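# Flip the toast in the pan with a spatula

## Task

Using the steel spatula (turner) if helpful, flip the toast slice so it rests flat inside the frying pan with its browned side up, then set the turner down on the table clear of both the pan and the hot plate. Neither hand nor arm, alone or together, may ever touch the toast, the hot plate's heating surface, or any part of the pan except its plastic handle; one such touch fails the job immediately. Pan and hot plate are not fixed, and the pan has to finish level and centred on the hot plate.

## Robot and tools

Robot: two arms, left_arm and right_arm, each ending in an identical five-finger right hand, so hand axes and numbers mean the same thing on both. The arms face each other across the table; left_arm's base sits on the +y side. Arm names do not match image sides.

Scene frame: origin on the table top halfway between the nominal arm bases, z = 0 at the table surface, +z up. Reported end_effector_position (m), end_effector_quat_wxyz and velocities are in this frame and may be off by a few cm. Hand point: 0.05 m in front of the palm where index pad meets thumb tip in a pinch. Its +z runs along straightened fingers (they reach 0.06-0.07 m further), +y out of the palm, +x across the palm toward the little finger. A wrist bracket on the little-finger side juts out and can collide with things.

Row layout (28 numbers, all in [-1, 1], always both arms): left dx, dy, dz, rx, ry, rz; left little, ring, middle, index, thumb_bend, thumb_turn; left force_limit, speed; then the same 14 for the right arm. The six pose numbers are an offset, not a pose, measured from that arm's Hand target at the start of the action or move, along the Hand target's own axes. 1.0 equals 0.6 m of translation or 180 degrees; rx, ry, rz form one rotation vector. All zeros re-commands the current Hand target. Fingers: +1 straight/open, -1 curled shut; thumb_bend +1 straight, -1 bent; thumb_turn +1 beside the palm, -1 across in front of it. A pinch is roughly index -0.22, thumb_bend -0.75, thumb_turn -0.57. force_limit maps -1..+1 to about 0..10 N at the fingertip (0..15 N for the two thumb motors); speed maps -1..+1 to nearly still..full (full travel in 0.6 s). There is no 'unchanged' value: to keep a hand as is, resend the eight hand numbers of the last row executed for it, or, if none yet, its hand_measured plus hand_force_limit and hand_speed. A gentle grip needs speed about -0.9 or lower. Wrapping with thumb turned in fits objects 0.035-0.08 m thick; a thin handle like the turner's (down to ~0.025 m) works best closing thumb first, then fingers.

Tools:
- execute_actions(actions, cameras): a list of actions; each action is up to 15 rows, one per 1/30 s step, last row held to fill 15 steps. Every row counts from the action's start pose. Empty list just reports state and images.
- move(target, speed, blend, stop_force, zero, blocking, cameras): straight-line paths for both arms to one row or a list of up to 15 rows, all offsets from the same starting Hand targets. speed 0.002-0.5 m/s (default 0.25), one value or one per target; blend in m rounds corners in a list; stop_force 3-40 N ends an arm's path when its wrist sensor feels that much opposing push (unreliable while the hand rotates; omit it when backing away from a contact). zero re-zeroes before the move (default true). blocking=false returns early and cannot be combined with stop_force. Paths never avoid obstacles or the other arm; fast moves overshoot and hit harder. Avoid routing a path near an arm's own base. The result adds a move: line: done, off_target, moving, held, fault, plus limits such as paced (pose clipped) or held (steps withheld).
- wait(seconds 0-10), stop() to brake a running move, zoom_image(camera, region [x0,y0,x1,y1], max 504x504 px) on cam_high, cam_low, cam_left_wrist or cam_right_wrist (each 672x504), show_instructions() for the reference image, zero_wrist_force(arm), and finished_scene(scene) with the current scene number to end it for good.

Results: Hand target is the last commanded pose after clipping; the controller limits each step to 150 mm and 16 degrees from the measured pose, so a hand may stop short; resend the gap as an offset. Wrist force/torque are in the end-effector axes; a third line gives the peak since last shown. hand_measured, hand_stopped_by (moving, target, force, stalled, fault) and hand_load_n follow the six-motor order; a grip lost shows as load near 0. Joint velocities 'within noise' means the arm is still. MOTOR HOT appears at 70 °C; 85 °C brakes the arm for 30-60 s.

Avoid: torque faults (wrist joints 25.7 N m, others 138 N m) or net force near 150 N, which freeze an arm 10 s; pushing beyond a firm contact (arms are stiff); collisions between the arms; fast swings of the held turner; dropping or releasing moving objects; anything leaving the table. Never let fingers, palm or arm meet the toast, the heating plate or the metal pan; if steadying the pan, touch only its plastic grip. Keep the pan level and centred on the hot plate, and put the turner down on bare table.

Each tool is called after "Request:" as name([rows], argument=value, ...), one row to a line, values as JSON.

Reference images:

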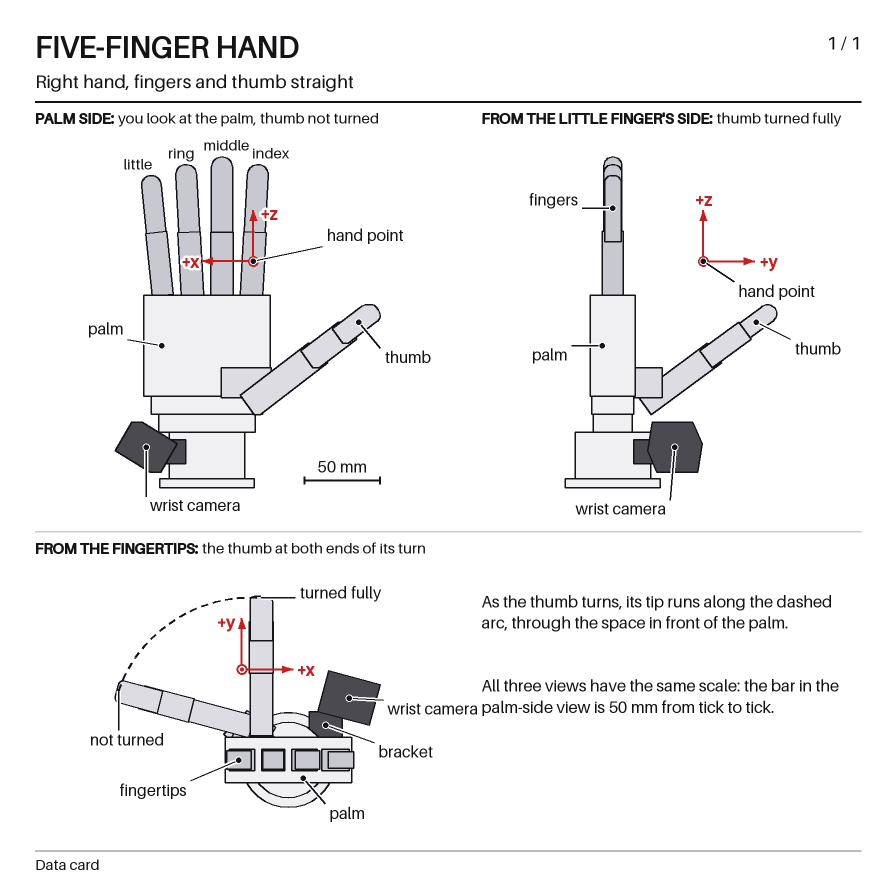

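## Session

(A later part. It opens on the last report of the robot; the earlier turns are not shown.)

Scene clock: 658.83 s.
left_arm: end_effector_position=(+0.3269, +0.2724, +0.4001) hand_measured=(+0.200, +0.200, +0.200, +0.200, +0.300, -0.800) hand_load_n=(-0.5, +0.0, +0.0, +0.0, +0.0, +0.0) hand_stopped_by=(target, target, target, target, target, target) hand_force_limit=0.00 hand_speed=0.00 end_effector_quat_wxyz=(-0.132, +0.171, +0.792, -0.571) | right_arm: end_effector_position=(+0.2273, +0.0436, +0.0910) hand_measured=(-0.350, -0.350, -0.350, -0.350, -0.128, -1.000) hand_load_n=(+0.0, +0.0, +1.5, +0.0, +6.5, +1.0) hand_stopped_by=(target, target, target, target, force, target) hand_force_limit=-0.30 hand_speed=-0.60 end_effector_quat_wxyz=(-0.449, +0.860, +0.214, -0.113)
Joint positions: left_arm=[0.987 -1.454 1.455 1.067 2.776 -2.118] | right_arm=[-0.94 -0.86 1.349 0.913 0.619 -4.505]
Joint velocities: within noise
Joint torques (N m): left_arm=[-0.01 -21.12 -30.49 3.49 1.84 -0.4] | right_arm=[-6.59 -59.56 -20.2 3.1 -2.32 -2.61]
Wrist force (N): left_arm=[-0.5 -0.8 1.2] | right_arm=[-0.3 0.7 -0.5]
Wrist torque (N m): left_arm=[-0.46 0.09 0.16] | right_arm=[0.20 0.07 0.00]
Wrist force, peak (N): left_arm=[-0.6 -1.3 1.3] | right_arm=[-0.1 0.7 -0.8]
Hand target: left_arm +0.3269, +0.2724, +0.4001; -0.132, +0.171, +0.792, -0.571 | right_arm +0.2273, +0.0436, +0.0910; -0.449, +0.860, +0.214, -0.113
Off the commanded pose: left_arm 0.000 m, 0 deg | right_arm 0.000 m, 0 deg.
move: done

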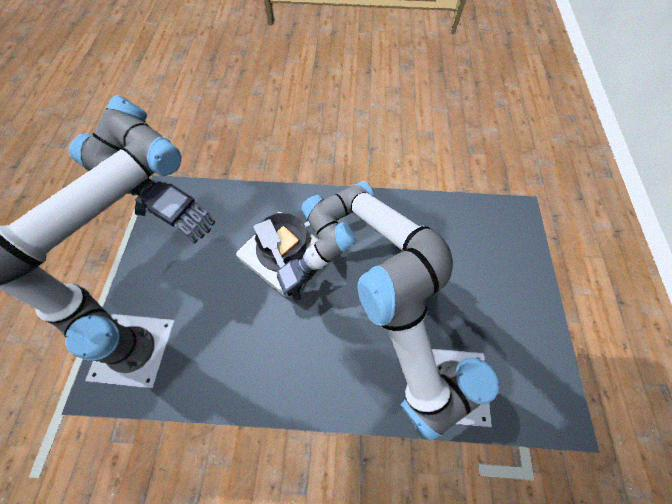

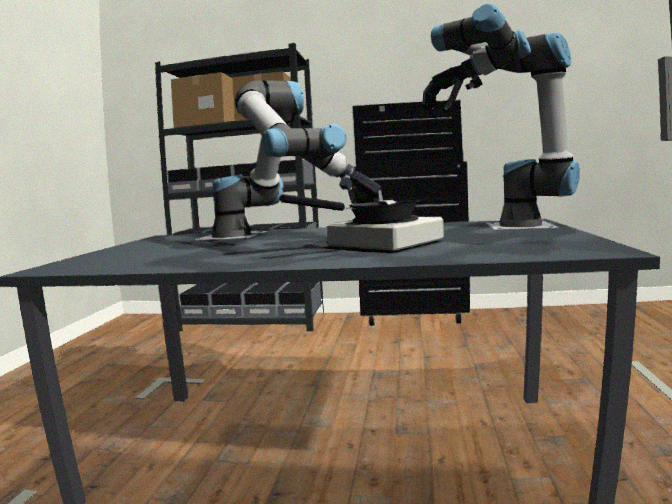

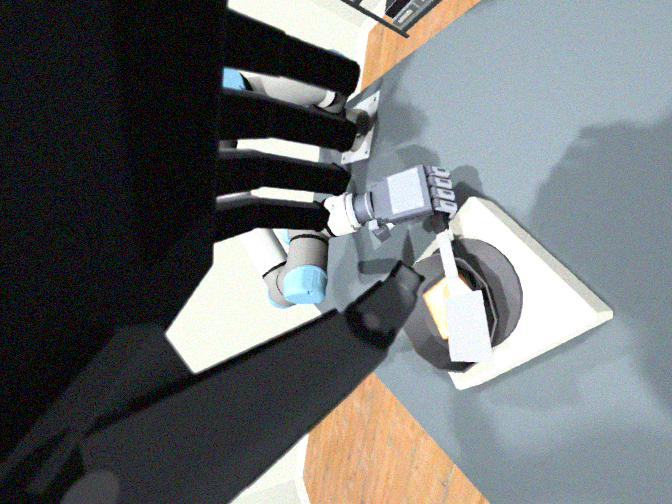

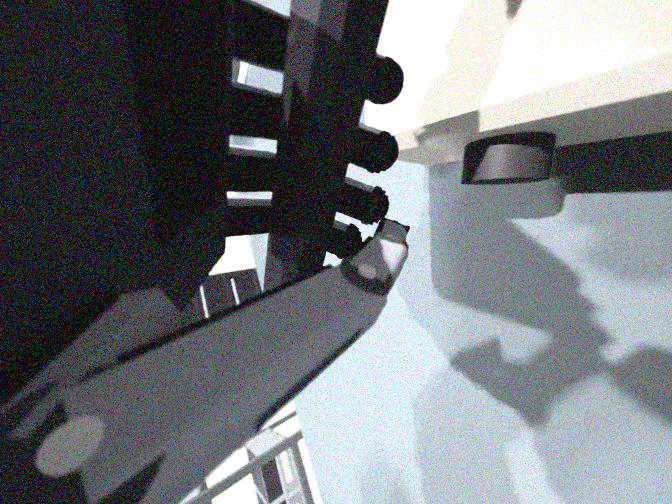

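Request:
move(target=[0,0,0,0,0,0,0.2,0.2,0.2,0.2,0.3,-0.8,0,0,0,-0.004,-0.003,0,0,0,-0.2,-0.2,-0.2,-0.2,0.7,-1,0,0], speed=0.03, cameras=[])

Request:
move(target=[0,0,0,0,0,0,0.2,0.2,0.2,0.2,0.3,-0.8,0,0,0,0,0,0,0,0,0.3,0.3,0.3,0.3,0.7,-1,-0.3,-0.5], speed=0.03, cameras=["cam_right_wrist"])

Request:
move(target=[0,0,0,0,0,0,0.2,0.2,0.2,0.2,0.3,-0.8,0,0,0,0,0,0,0,0,0.3,0.3,0.3,0.3,-0.95,-1,-0.3,-0.6], speed=0.03)

Request:
zoom_image(camera="cam_left_wrist", region=[340, 100, 560, 300])

Scene clock: 673.73 s.
left_arm: end_effector_position=(+0.3269, +0.2724, +0.4001) hand_measured=(+0.200, +0.200, +0.200, +0.200, +0.300, -0.800) hand_load_n=(+0.0, +0.0, +0.0, +0.0, +0.5, +0.0) hand_stopped_by=(target, target, target, target, target, target) hand_force_limit=0.00 hand_speed=0.00 end_effector_quat_wxyz=(-0.132, +0.171, +0.792, -0.571) | right_arm: end_effector_position=(+0.2273, +0.0435, +0.0940) hand_measured=(-0.200, -0.200, -0.200, -0.200, +0.700, -1.000) hand_load_n=(+0.0, +0.0, +0.0, +0.0, +0.0, +0.0) hand_stopped_by=(target, target, target, target, target, target) hand_force_limit=0.00 hand_speed=0.00 end_effector_quat_wxyz=(-0.449, +0.860, +0.214, -0.113)
Joint positions: left_arm=[0.987 -1.454 1.455 1.067 2.776 -2.118] | right_arm=[-0.941 -0.863 1.346 0.919 0.619 -4.505]
Joint velocities: within noise
Joint torques (N m): left_arm=[0.14 -20.22 -30.88 3.7 2.01 -0.56] | right_arm=[-12.52 -61.09 -30.08 3.74 -2.65 -2.78]
Wrist force (N): left_arm=[-0.7 -0.8 1.4] | right_arm=[0.0 0.4 -0.7]
Wrist torque (N m): left_arm=[-0.47 0.11 0.15] | right_arm=[0.17 0.05 0.00]
Wrist force, peak (N): left_arm=[-0.5 -1.2 1.4] | right_arm=[-0.3 0.7 -0.7]
Hand target: left_arm +0.3269, +0.2724, +0.4001; -0.132, +0.171, +0.792, -0.571 | right_arm +0.2273, +0.0435, +0.0940; -0.449, +0.860, +0.214, -0.113
Off the commanded pose: left_arm 0.000 m, 0 deg | right_arm 0.000 m, 0 deg.
move: done
No camera images: "cameras" was empty.

Scene clock: 674.60 s.
left_arm: end_effector_position=(+0.3269, +0.2724, +0.4001) hand_measured=(+0.200, +0.200, +0.200, +0.200, +0.300, -0.800) hand_load_n=(+0.0, +0.0, +0.0, +0.0, +0.0, -0.5) hand_stopped_by=(target, target, target, target, target, target) hand_force_limit=0.00 hand_speed=0.00 end_effector_quat_wxyz=(-0.132, +0.171, +0.792, -0.571) | right_arm: end_effector_position=(+0.2273, +0.0435, +0.0940) hand_measured=(+0.300, +0.300, +0.300, +0.300, +0.700, -1.000) hand_load_n=(+0.0, +0.0, +0.0, +0.0, +0.0, +0.0) hand_stopped_by=(target, target, target, target, target, target) hand_force_limit=-0.30 hand_speed=-0.50 end_effector_quat_wxyz=(-0.449, +0.860, +0.214, -0.113)
Joint positions: left_arm=[0.987 -1.454 1.455 1.067 2.776 -2.118] | right_arm=[-0.941 -0.863 1.346 0.919 0.619 -4.505]
Joint velocities: within noise
Joint torques (N m): left_arm=[1.11 -21.06 -30.16 3.5 2.15 -0.62] | right_arm=[-12.32 -60.83 -28.9 3.61 -2.48 -2.74]
Wrist force (N): left_arm=[-0.6 -0.8 1.3] | right_arm=[-0.2 0.5 -0.4]
Wrist torque (N m): left_arm=[-0.46 0.10 0.16] | right_arm=[0.15 0.07 -0.01]
Wrist force, peak (N): left_arm=[-0.5 -0.8 1.5] | right_arm=[-0.2 0.8 -0.4]
Hand target: left_arm +0.3269, +0.2724, +0.4001; -0.132, +0.171, +0.792, -0.571 | right_arm +0.2273, +0.0435, +0.0940; -0.449, +0.860, +0.214, -0.113
Off the commanded pose: left_arm 0.000 m, 0 deg | right_arm 0.000 m, 0 deg.
move: done
Images, in order (width x height): cam_right_wrist 672x504.

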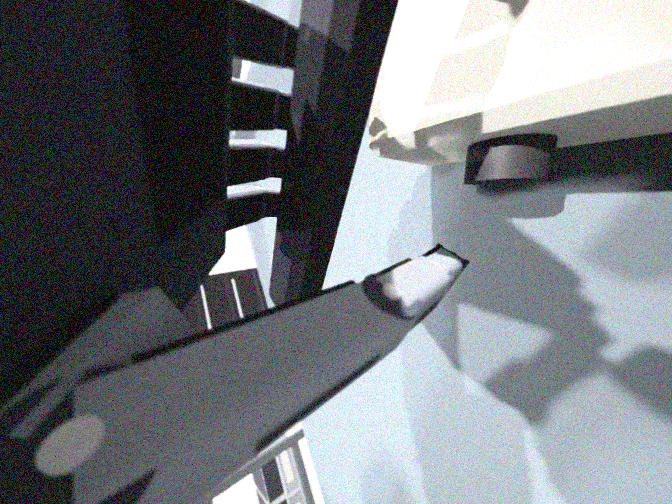

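Scene clock: 678.80 s.
left_arm: end_effector_position=(+0.3269, +0.2724, +0.4001) hand_measured=(+0.200, +0.200, +0.200, +0.200, +0.300, -0.800) hand_load_n=(+0.0, +0.0, +0.0, +0.0, +0.0, +0.0) hand_stopped_by=(target, target, target, target, target, target) hand_force_limit=0.00 hand_speed=0.00 end_effector_quat_wxyz=(-0.132, +0.171, +0.792, -0.571) | right_arm: end_effector_position=(+0.2273, +0.0435, +0.0940) hand_measured=(+0.300, +0.300, +0.300, +0.300, -0.950, -1.000) hand_load_n=(+0.0, +0.0, +0.0, -0.5, +0.0, +0.5) hand_stopped_by=(target, target, target, target, target, target) hand_force_limit=-0.30 hand_speed=-0.60 end_effector_quat_wxyz=(-0.449, +0.860, +0.214, -0.113)
Joint positions: left_arm=[0.987 -1.454 1.455 1.067 2.776 -2.118] | right_arm=[-0.941 -0.863 1.346 0.919 0.619 -4.505]
Joint velocities: within noise
Joint torques (N m): left_arm=[0.61 -19.88 -30.59 3.51 2.37 -0.49] | right_arm=[-11.63 -60.42 -24.4 2.54 -1.34 -2.65]
Wrist force (N): left_arm=[-0.3 -0.8 1.3] | right_arm=[0.0 0.6 -0.6]
Wrist torque (N m): left_arm=[-0.46 0.06 0.17] | right_arm=[0.16 0.02 0.01]
Wrist force, peak (N): left_arm=[-0.4 -0.9 1.6] | right_arm=[-0.3 0.9 -0.5]
Hand target: left_arm +0.3269, +0.2724, +0.4001; -0.132, +0.171, +0.792, -0.571 | right_arm +0.2273, +0.0435, +0.0940; -0.449, +0.860, +0.214, -0.113
Off the commanded pose: left_arm 0.000 m, 0 deg | right_arm 0.000 m, 0 deg.
move: done

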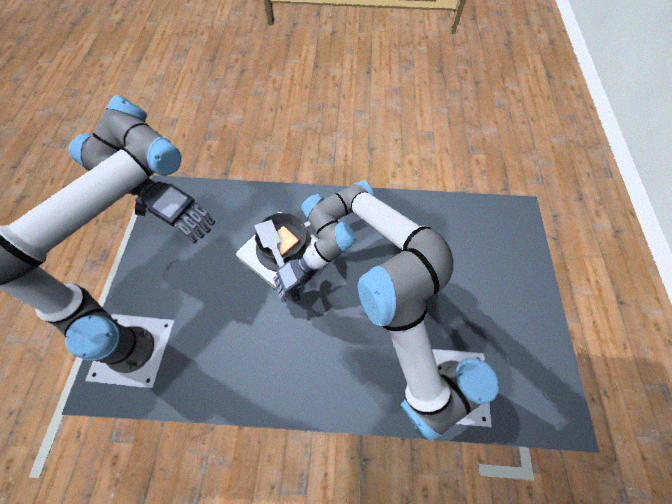

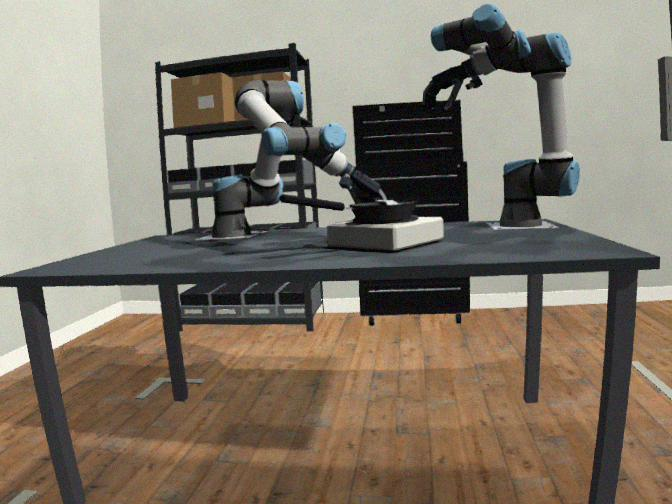

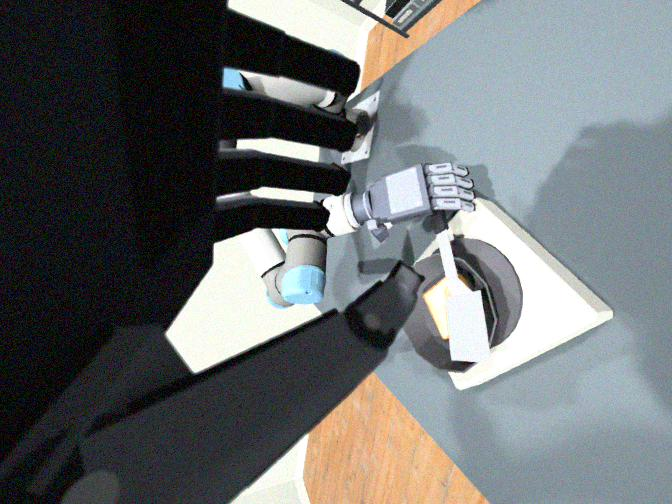

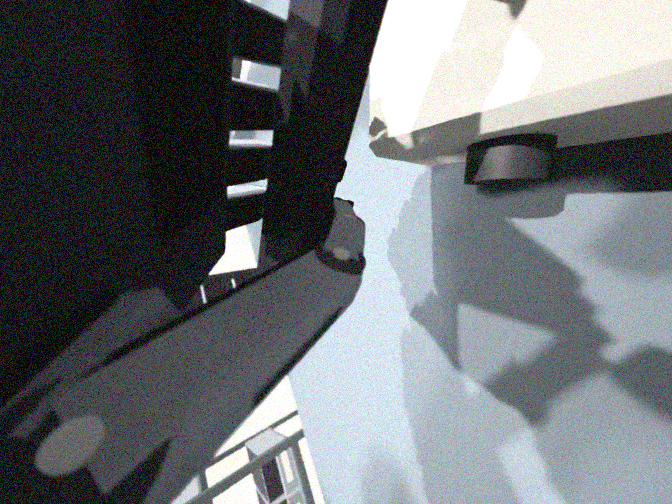

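Scaled by 2.291.

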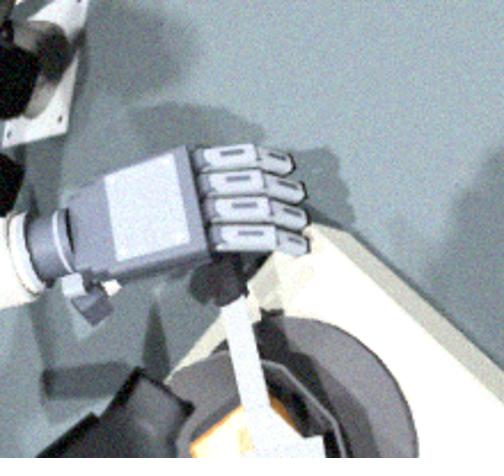

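Request:
move(target=[0,0,0,0,0,0,0.2,0.2,0.2,0.2,0.3,-0.8,0,0,0,0,0,0,0,0,-0.9,-0.9,-0.9,-0.9,-0.95,-1,0.1,-0.7], speed=0.03)

Request:
zoom_image(camera="cam_left_wrist", region=[340, 100, 560, 300])

Scene clock: 684.23 s.
left_arm: end_effector_position=(+0.3269, +0.2724, +0.4001) hand_measured=(+0.200, +0.200, +0.200, +0.200, +0.300, -0.800) hand_load_n=(+0.0, +0.0, +0.0, -0.5, +0.0, +0.0) hand_stopped_by=(target, target, target, target, target, target) hand_force_limit=0.00 hand_speed=0.00 end_effector_quat_wxyz=(-0.132, +0.171, +0.792, -0.571) | right_arm: end_effector_position=(+0.2273, +0.0435, +0.0940) hand_measured=(-0.900, -0.900, -0.230, -0.280, -0.950, -1.000) hand_load_n=(+1.0, +0.0, +9.5, +9.5, +1.5, -1.5) hand_stopped_by=(target, target, force, force, target, target) hand_force_limit=0.10 hand_speed=-0.70 end_effector_quat_wxyz=(-0.449, +0.860, +0.214, -0.113)
Joint positions: left_arm=[0.987 -1.454 1.455 1.067 2.776 -2.118] | right_arm=[-0.941 -0.863 1.346 0.919 0.619 -4.505]
Joint velocities: within noise
Joint torques (N m): left_arm=[0.45 -20.6 -31.2 3.61 2.1 -0.29] | right_arm=[-9.82 -59.19 -17.48 1.18 -0.15 -2.52]
Wrist force (N): left_arm=[-0.4 -0.8 1.3] | right_arm=[-0.8 1.5 -0.1]
Wrist torque (N m): left_arm=[-0.47 0.08 0.16] | right_arm=[0.21 0.07 0.04]
Wrist force, peak (N): left_arm=[-0.7 -1.1 1.4] | right_arm=[-0.8 1.5 -0.1]
Hand target: left_arm +0.3269, +0.2724, +0.4001; -0.132, +0.171, +0.792, -0.571 | right_arm +0.2273, +0.0435, +0.0940; -0.449, +0.860, +0.214, -0.113
Off the commanded pose: left_arm 0.000 m, 0 deg | right_arm 0.000 m, 0 deg.
move: done

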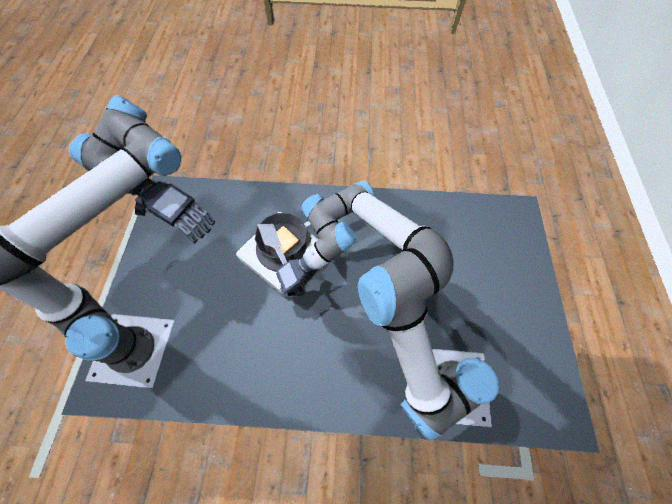

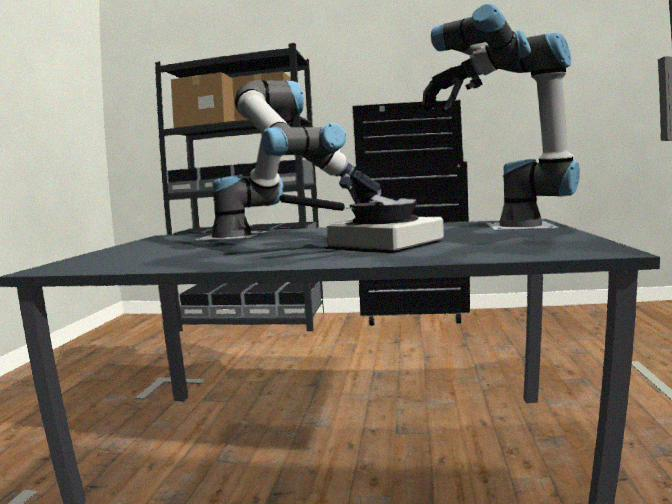

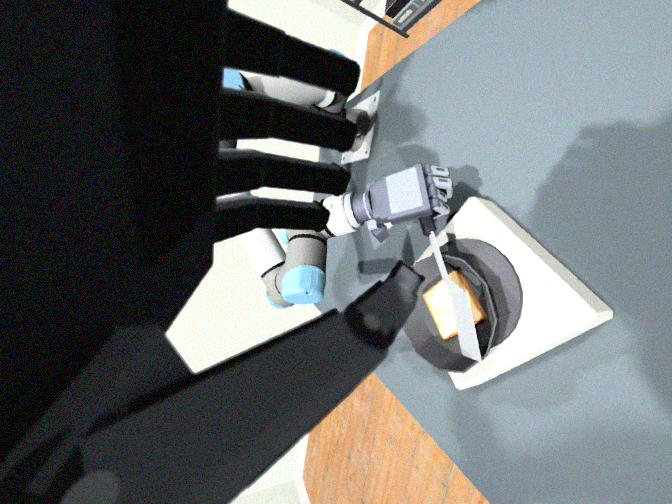

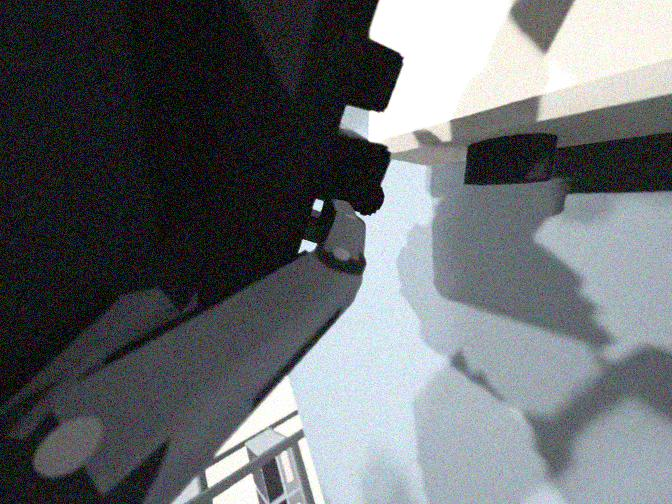

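Scaled by 2.291.

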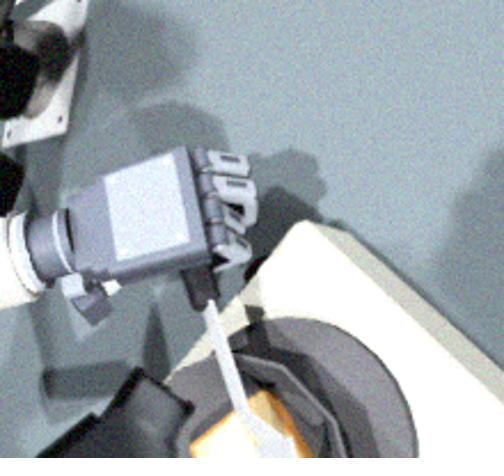

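Request:
move(target=[0,0,0,0,0,0,0.2,0.2,0.2,0.2,0.3,-0.8,0,0,0,0,0,0,0,0,-1,-1,-0.9,-0.9,-1,-1,0.4,-0.7], speed=0.03, cameras=[])

Request:
move(target=[0,0,0,0,0,0,0.2,0.2,0.2,0.2,0.3,-0.8,0,0,0,-0.11,-0.076,0,0,0,-1,-1,-0.9,-0.9,-1,-1,0.4,-0.7], speed=0.05)

Request:
zoom_image(camera="cam_low", region=[300, 120, 460, 260])

Request:
zoom_image(camera="cam_high", region=[220, 210, 360, 340])

Scene clock: 690.63 s.
left_arm: end_effector_position=(+0.3269, +0.2724, +0.4001) hand_measured=(+0.200, +0.200, +0.200, +0.200, +0.300, -0.800) hand_load_n=(+0.0, +0.0, +0.0, +0.0, +0.0, +0.0) hand_stopped_by=(target, target, target, target, target, target) hand_force_limit=0.00 hand_speed=0.00 end_effector_quat_wxyz=(-0.132, +0.171, +0.792, -0.571) | right_arm: end_effector_position=(+0.2273, +0.0435, +0.0940) hand_measured=(-1.000, -1.000, -0.230, -0.280, -0.986, -1.000) hand_load_n=(+0.5, +0.0, +10.0, +10.0, +10.5, -1.0) hand_stopped_by=(target, target, force, force, force, target) hand_force_limit=0.40 hand_speed=-0.70 end_effector_quat_wxyz=(-0.449, +0.860, +0.214, -0.113)
Joint positions: left_arm=[0.987 -1.454 1.455 1.067 2.776 -2.118] | right_arm=[-0.941 -0.863 1.346 0.919 0.619 -4.505]
Joint velocities: within noise
Joint torques (N m): left_arm=[2.97 -20.78 -31.3 3.42 2.3 -0.23] | right_arm=[-9.43 -57.98 -13.22 0.69 0.39 -2.42]
Wrist force (N): left_arm=[-0.4 -0.8 1.2] | right_arm=[-0.1 1.5 0.3]
Wrist torque (N m): left_arm=[-0.46 0.07 0.16] | right_arm=[0.20 0.00 0.05]
Wrist force, peak (N): left_arm=[-0.5 -1.1 1.5] | right_arm=[-0.2 2.1 -0.1]
Hand target: left_arm +0.3269, +0.2724, +0.4001; -0.132, +0.171, +0.792, -0.571 | right_arm +0.2273, +0.0435, +0.0940; -0.449, +0.860, +0.214, -0.113
Off the commanded pose: left_arm 0.000 m, 0 deg | right_arm 0.000 m, 0 deg.
move: done
No camera images: "cameras" was empty.

Scene clock: 692.67 s.
left_arm: end_effector_position=(+0.3269, +0.2724, +0.4001) hand_measured=(+0.200, +0.200, +0.200, +0.200, +0.300, -0.800) hand_load_n=(+0.0, +0.0, +0.0, +0.0, +0.0, +0.0) hand_stopped_by=(target, target, target, target, target, target) hand_force_limit=0.00 hand_speed=0.00 end_effector_quat_wxyz=(-0.132, +0.171, +0.792, -0.571) | right_arm: end_effector_position=(+0.2273, +0.0438, +0.1742) hand_measured=(-1.000, -1.000, -0.230, -0.280, -0.986, -1.000) hand_load_n=(+2.0, +0.0, +10.0, +10.0, +10.0, -1.0) hand_stopped_by=(target, target, force, force, force, target) hand_force_limit=0.40 hand_speed=-0.70 end_effector_quat_wxyz=(-0.449, +0.860, +0.214, -0.113)
Joint positions: left_arm=[0.987 -1.454 1.455 1.067 2.776 -2.118] | right_arm=[-0.94 -0.939 1.255 1.085 0.619 -4.504]
Joint velocities: within noise
Joint torques (N m): left_arm=[1.41 -20.31 -31.08 3.44 2.38 -0.16] | right_arm=[10.06 -61.51 -32.2 3.77 0.55 -2.72]
Wrist force (N): left_arm=[-0.4 -0.7 1.4] | right_arm=[-0.4 1.8 0.7]
Wrist torque (N m): left_arm=[-0.46 0.06 0.17] | right_arm=[0.12 -0.06 0.19]
Wrist force, peak (N): left_arm=[-0.4 -1.0 1.5] | right_arm=[-0.3 2.3 0.5]
Hand target: left_arm +0.3269, +0.2724, +0.4001; -0.132, +0.171, +0.792, -0.571 | right_arm +0.2273, +0.0438, +0.1742; -0.449, +0.860, +0.214, -0.113
Off the commanded pose: left_arm 0.000 m, 0 deg | right_arm 0.000 m, 0 deg.
move: done

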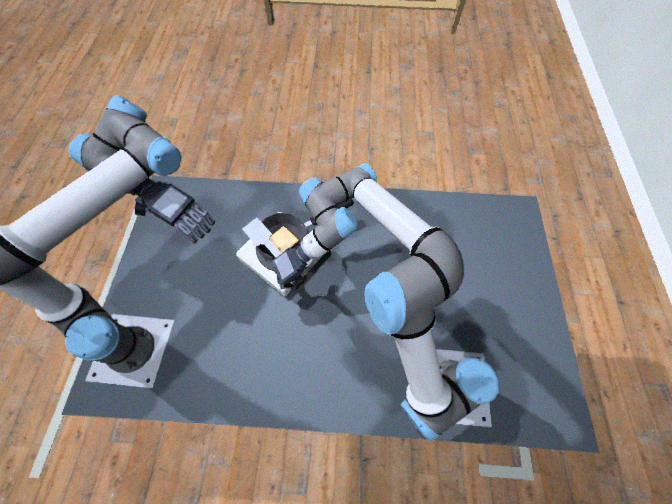

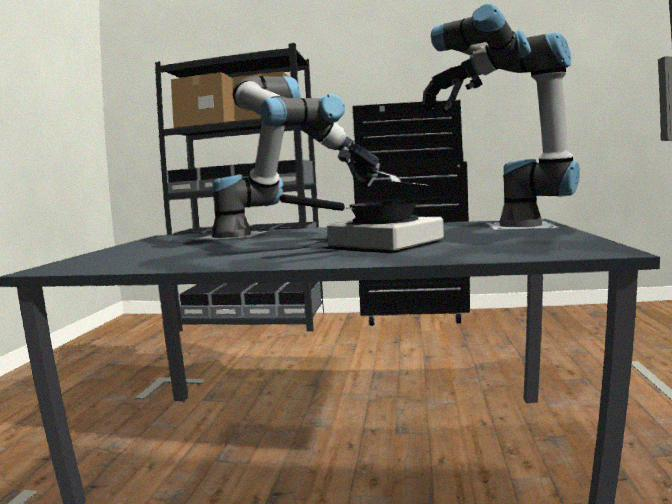

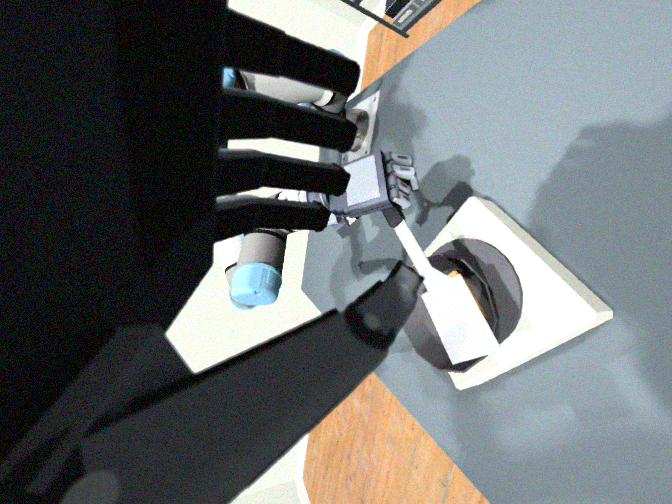

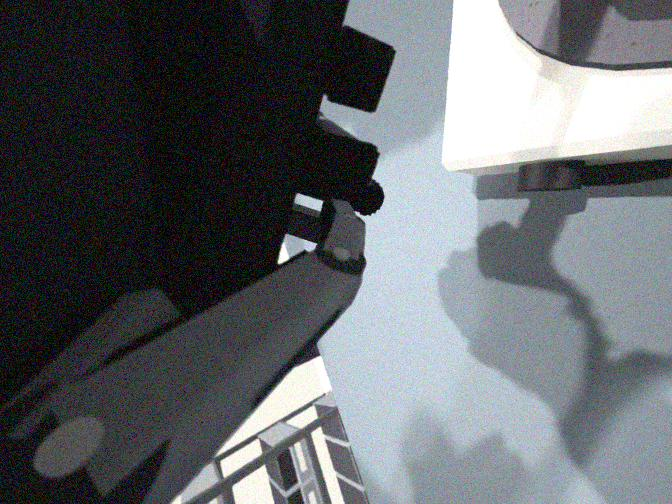

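Scaled by 3.150.

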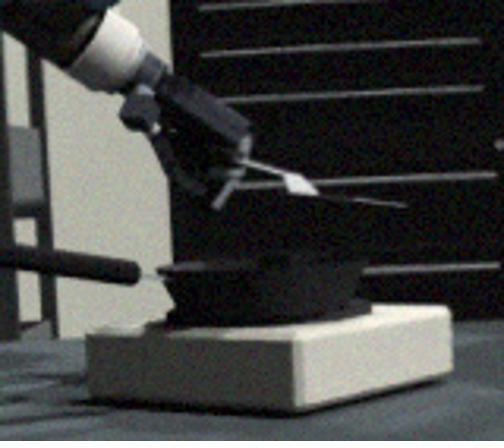

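Scaled by 3.600.

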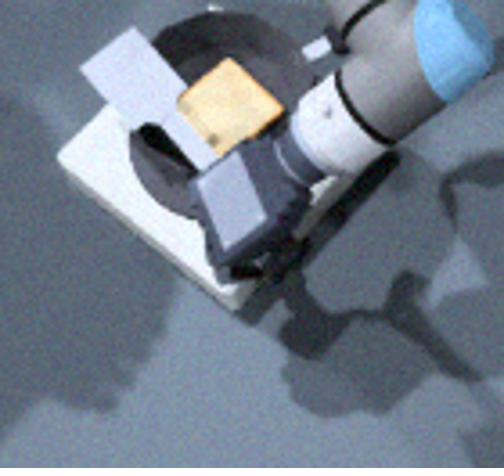

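Request:
zoom_image(camera="cam_low", region=[340, 150, 440, 220])

Request:
zoom_image(camera="cam_high", region=[235, 205, 315, 285])

Request:
zoom_image(camera="cam_left_wrist", region=[340, 130, 640, 400])

Scaled by 5.040.

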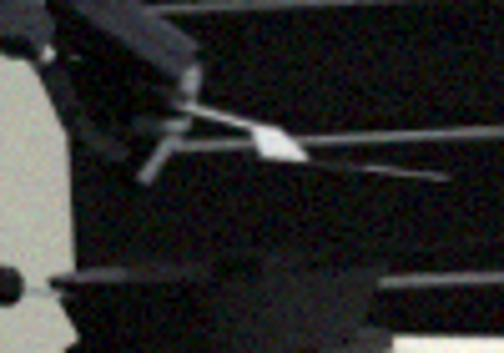

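Scaled by 6.300.

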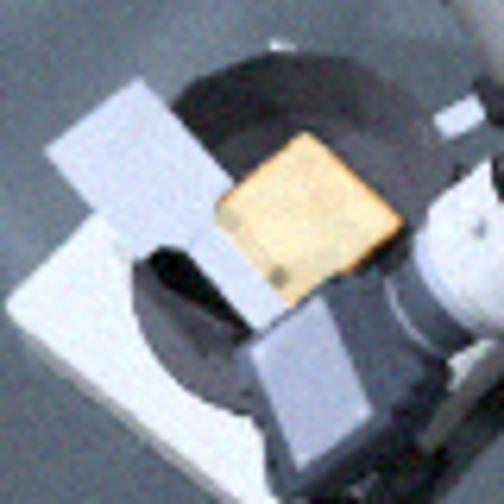

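Scaled by 1.680.

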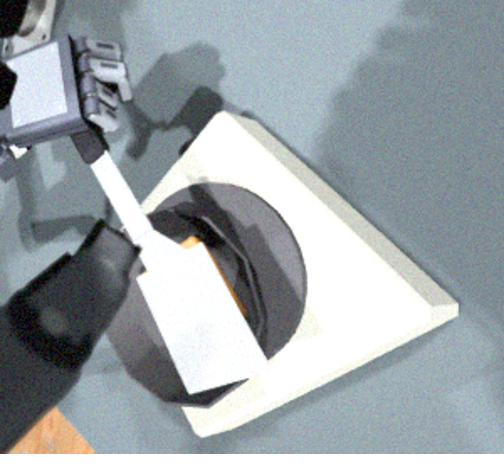

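Request:
move(target=[0,0,0,0,0,0,0.2,0.2,0.2,0.2,0.3,-0.8,0,0,-0.0673,-0.102,-0.279,-0.0012,-0.1459,0.1882,-1,-1,-0.9,-0.9,-1,-1,0.4,-0.7], speed=0.12)

Request:
zoom_image(camera="cam_low", region=[320, 110, 460, 250])

Request:
zoom_image(camera="cam_high", region=[230, 200, 330, 300])

Request:
zoom_image(camera="cam_left_wrist", region=[340, 130, 640, 400])

Scene clock: 768.73 s.
left_arm: end_effector_position=(+0.3269, +0.2724, +0.4001) hand_measured=(+0.200, +0.200, +0.200, +0.200, +0.300, -0.800) hand_load_n=(+0.0, +0.0, +0.0, +0.0, +0.0, +0.0) hand_stopped_by=(target, target, target, target, target, target) hand_force_limit=0.00 hand_speed=0.00 end_effector_quat_wxyz=(-0.132, +0.171, +0.792, -0.571) | right_arm: end_effector_position=(+0.2399, -0.0653, +0.3202) hand_measured=(-1.000, -1.000, -0.230, -0.280, -0.986, -1.000) hand_load_n=(+1.5, +0.0, +10.0, +9.5, +10.0, -1.0) hand_stopped_by=(target, target, force, force, force, target) hand_force_limit=0.40 hand_speed=-0.70 end_effector_quat_wxyz=(-0.336, +0.838, +0.052, -0.427)
Joint positions: left_arm=[0.987 -1.454 1.455 1.067 2.776 -2.118] | right_arm=[-1.121 -0.854 1.162 2.111 0.671 -4.837]
Joint velocities: within noise
Joint torques (N m): left_arm=[1.94 -20.1 -30.18 3.43 2.69 0] | right_arm=[-12.81 -63.93 -4.37 3.9 1.09 -2.9]
Wrist force (N): left_arm=[-0.5 -0.9 1.4] | right_arm=[0.9 1.9 0.2]
Wrist torque (N m): left_arm=[-0.49 0.07 0.16] | right_arm=[0.20 -0.10 0.13]
Wrist force, peak (N): left_arm=[-0.6 -0.7 1.6] | right_arm=[0.7 2.4 0.6]
Hand target: left_arm +0.3269, +0.2724, +0.4001; -0.132, +0.171, +0.792, -0.571 | right_arm +0.2399, -0.0654, +0.3203; -0.336, +0.838, +0.052, -0.427
Off the commanded pose: left_arm 0.000 m, 0 deg | right_arm 0.000 m, 0 deg.
move: done

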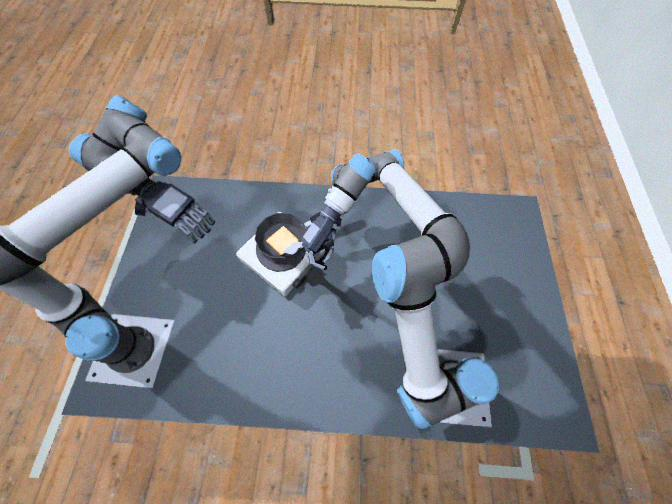

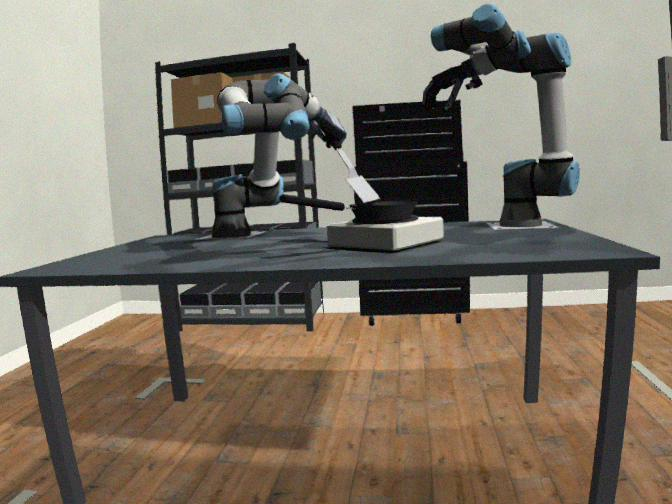

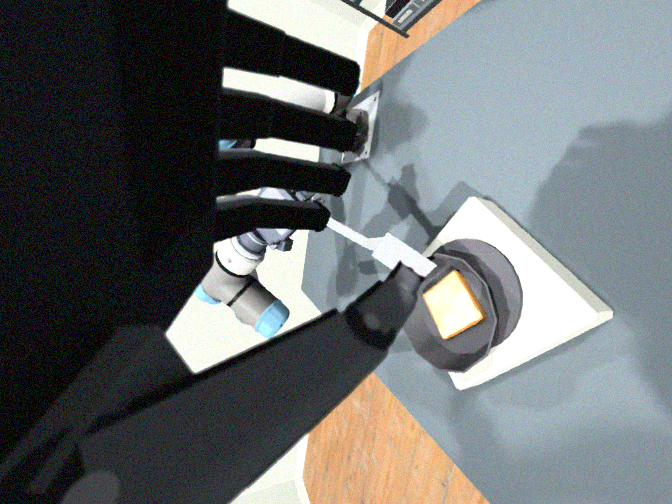

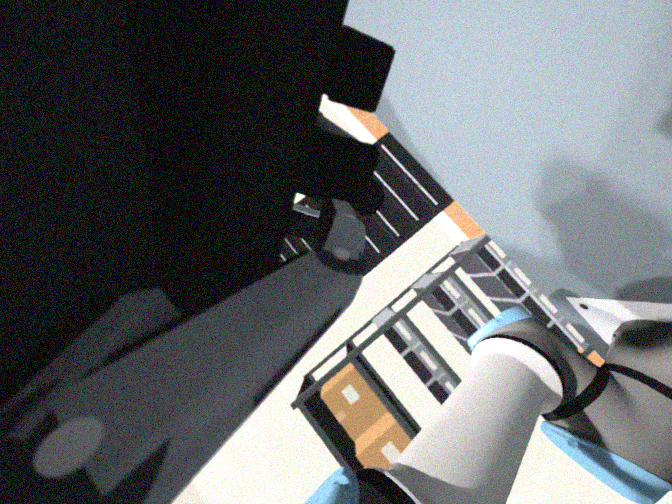

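Scaled by 3.600.

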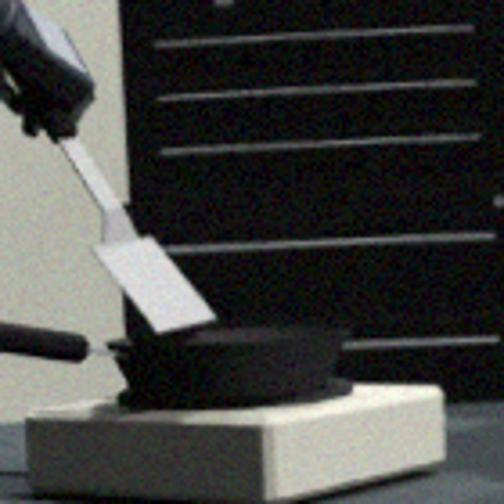

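Scaled by 5.040.

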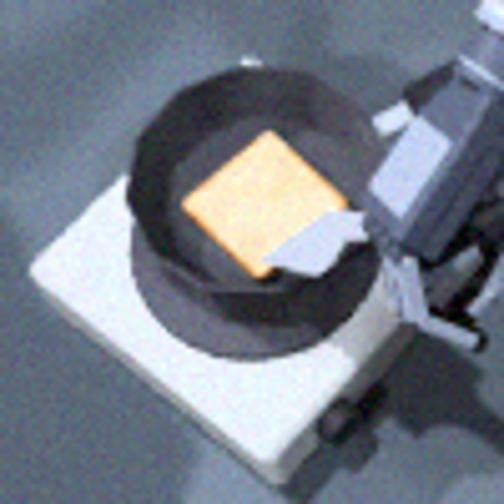

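Scaled by 1.680.

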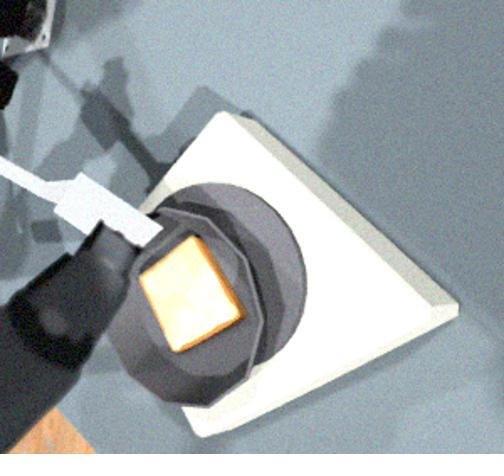

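Request:
move(target=[0,0,0,0,0,0,0.2,0.2,0.2,0.2,0.3,-0.8,0,0,0.0842,0.0428,0,0,0,0,-1,-1,-0.9,-0.9,-1,-1,0.4,-0.7], speed=0.06)

Request:
zoom_image(camera="cam_low", region=[320, 110, 460, 250])

Request:
zoom_image(camera="cam_high", region=[230, 200, 330, 300])

Request:
zoom_image(camera="cam_left_wrist", region=[340, 180, 600, 400])

Scene clock: 784.73 s.
left_arm: end_effector_position=(+0.3269, +0.2724, +0.4001) hand_measured=(+0.200, +0.200, +0.200, +0.200, +0.300, -0.800) hand_load_n=(+0.0, +0.0, +0.0, +0.0, +0.0, +0.0) hand_stopped_by=(target, target, target, target, target, target) hand_force_limit=0.00 hand_speed=0.00 end_effector_quat_wxyz=(-0.132, +0.171, +0.792, -0.571) | right_arm: end_effector_position=(+0.2666, -0.0663, +0.2704) hand_measured=(-1.000, -1.000, -0.230, -0.280, -0.986, -1.000) hand_load_n=(+0.0, +0.0, +9.5, +9.5, +10.0, -1.5) hand_stopped_by=(target, target, force, force, force, target) hand_force_limit=0.40 hand_speed=-0.70 end_effector_quat_wxyz=(-0.336, +0.838, +0.052, -0.427)
Joint positions: left_arm=[0.987 -1.454 1.455 1.067 2.776 -2.118] | right_arm=[-1.14 -0.761 1.133 2.063 0.686 -4.857]
Joint velocities: within noise
Joint torques (N m): left_arm=[3.72 -21.28 -32.01 3.14 2.98 -0.14] | right_arm=[-12.79 -38.8 -31.35 0.94 1.25 -2.48]
Wrist force (N): left_arm=[-0.5 -1.0 1.3] | right_arm=[-0.7 1.3 -0.2]
Wrist torque (N m): left_arm=[-0.49 0.09 0.15] | right_arm=[0.25 0.04 -0.14]
Wrist force, peak (N): left_arm=[-0.4 -0.9 1.6] | right_arm=[0.7 2.3 0.5]
Hand target: left_arm +0.3269, +0.2724, +0.4001; -0.132, +0.171, +0.792, -0.571 | right_arm +0.2666, -0.0663, +0.2703; -0.336, +0.838, +0.052, -0.427
Off the commanded pose: left_arm 0.000 m, 0 deg | right_arm 0.000 m, 0 deg.
move: done

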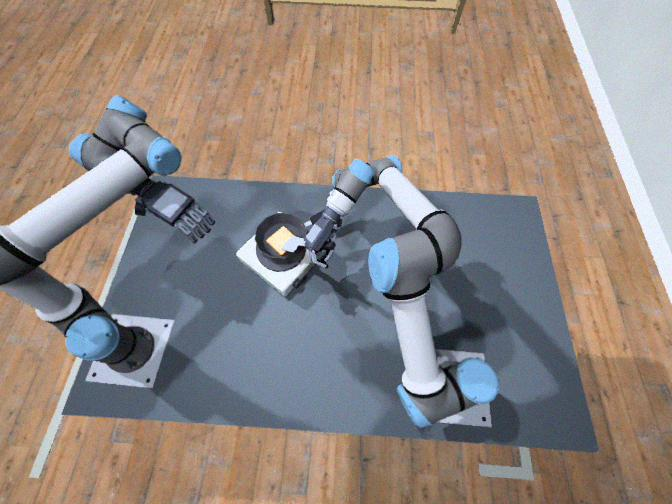

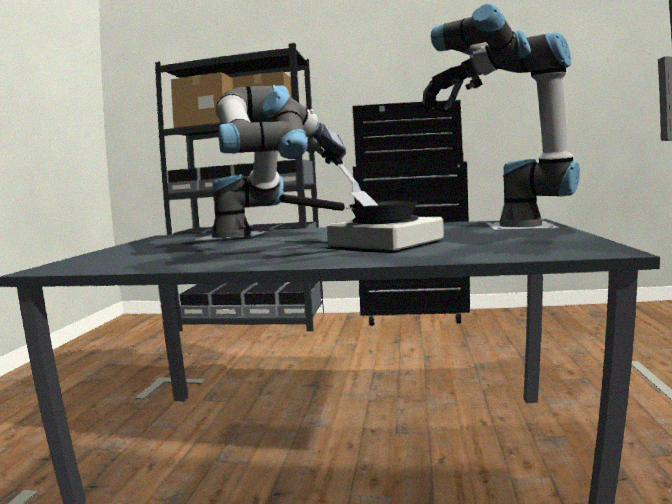

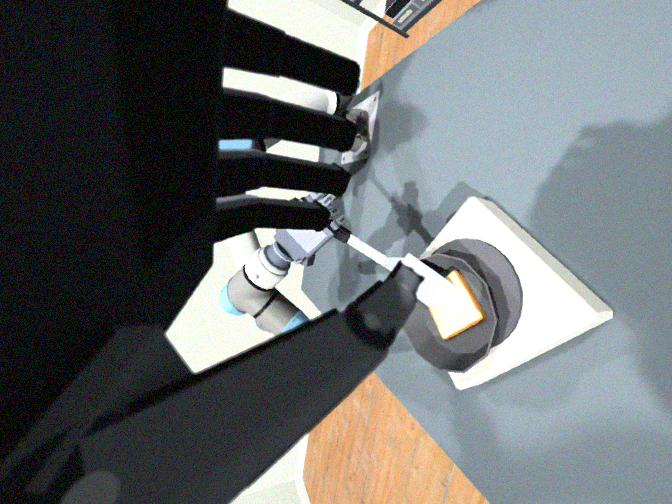

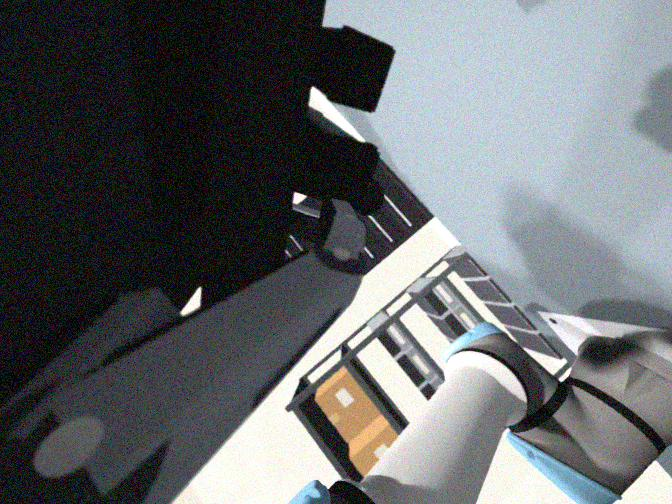

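Scaled by 3.600.

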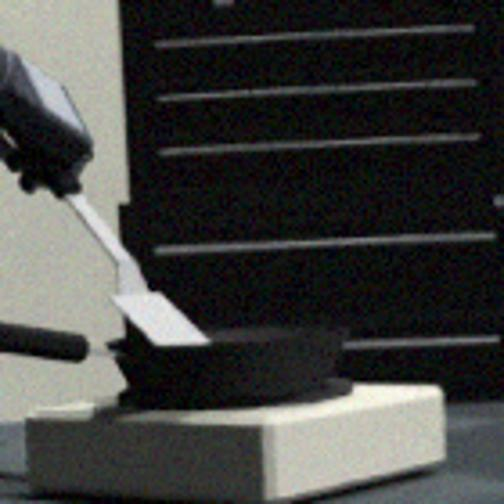

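Scaled by 5.040.

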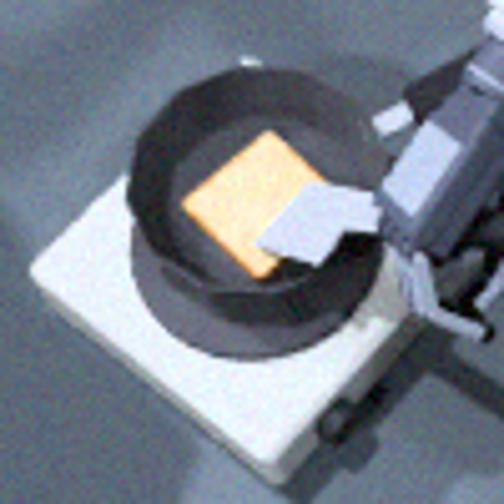

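Scaled by 1.938.

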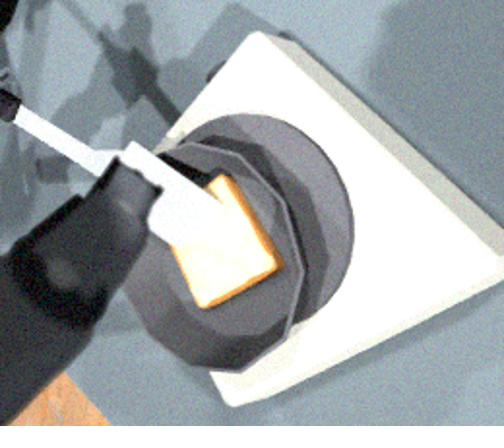

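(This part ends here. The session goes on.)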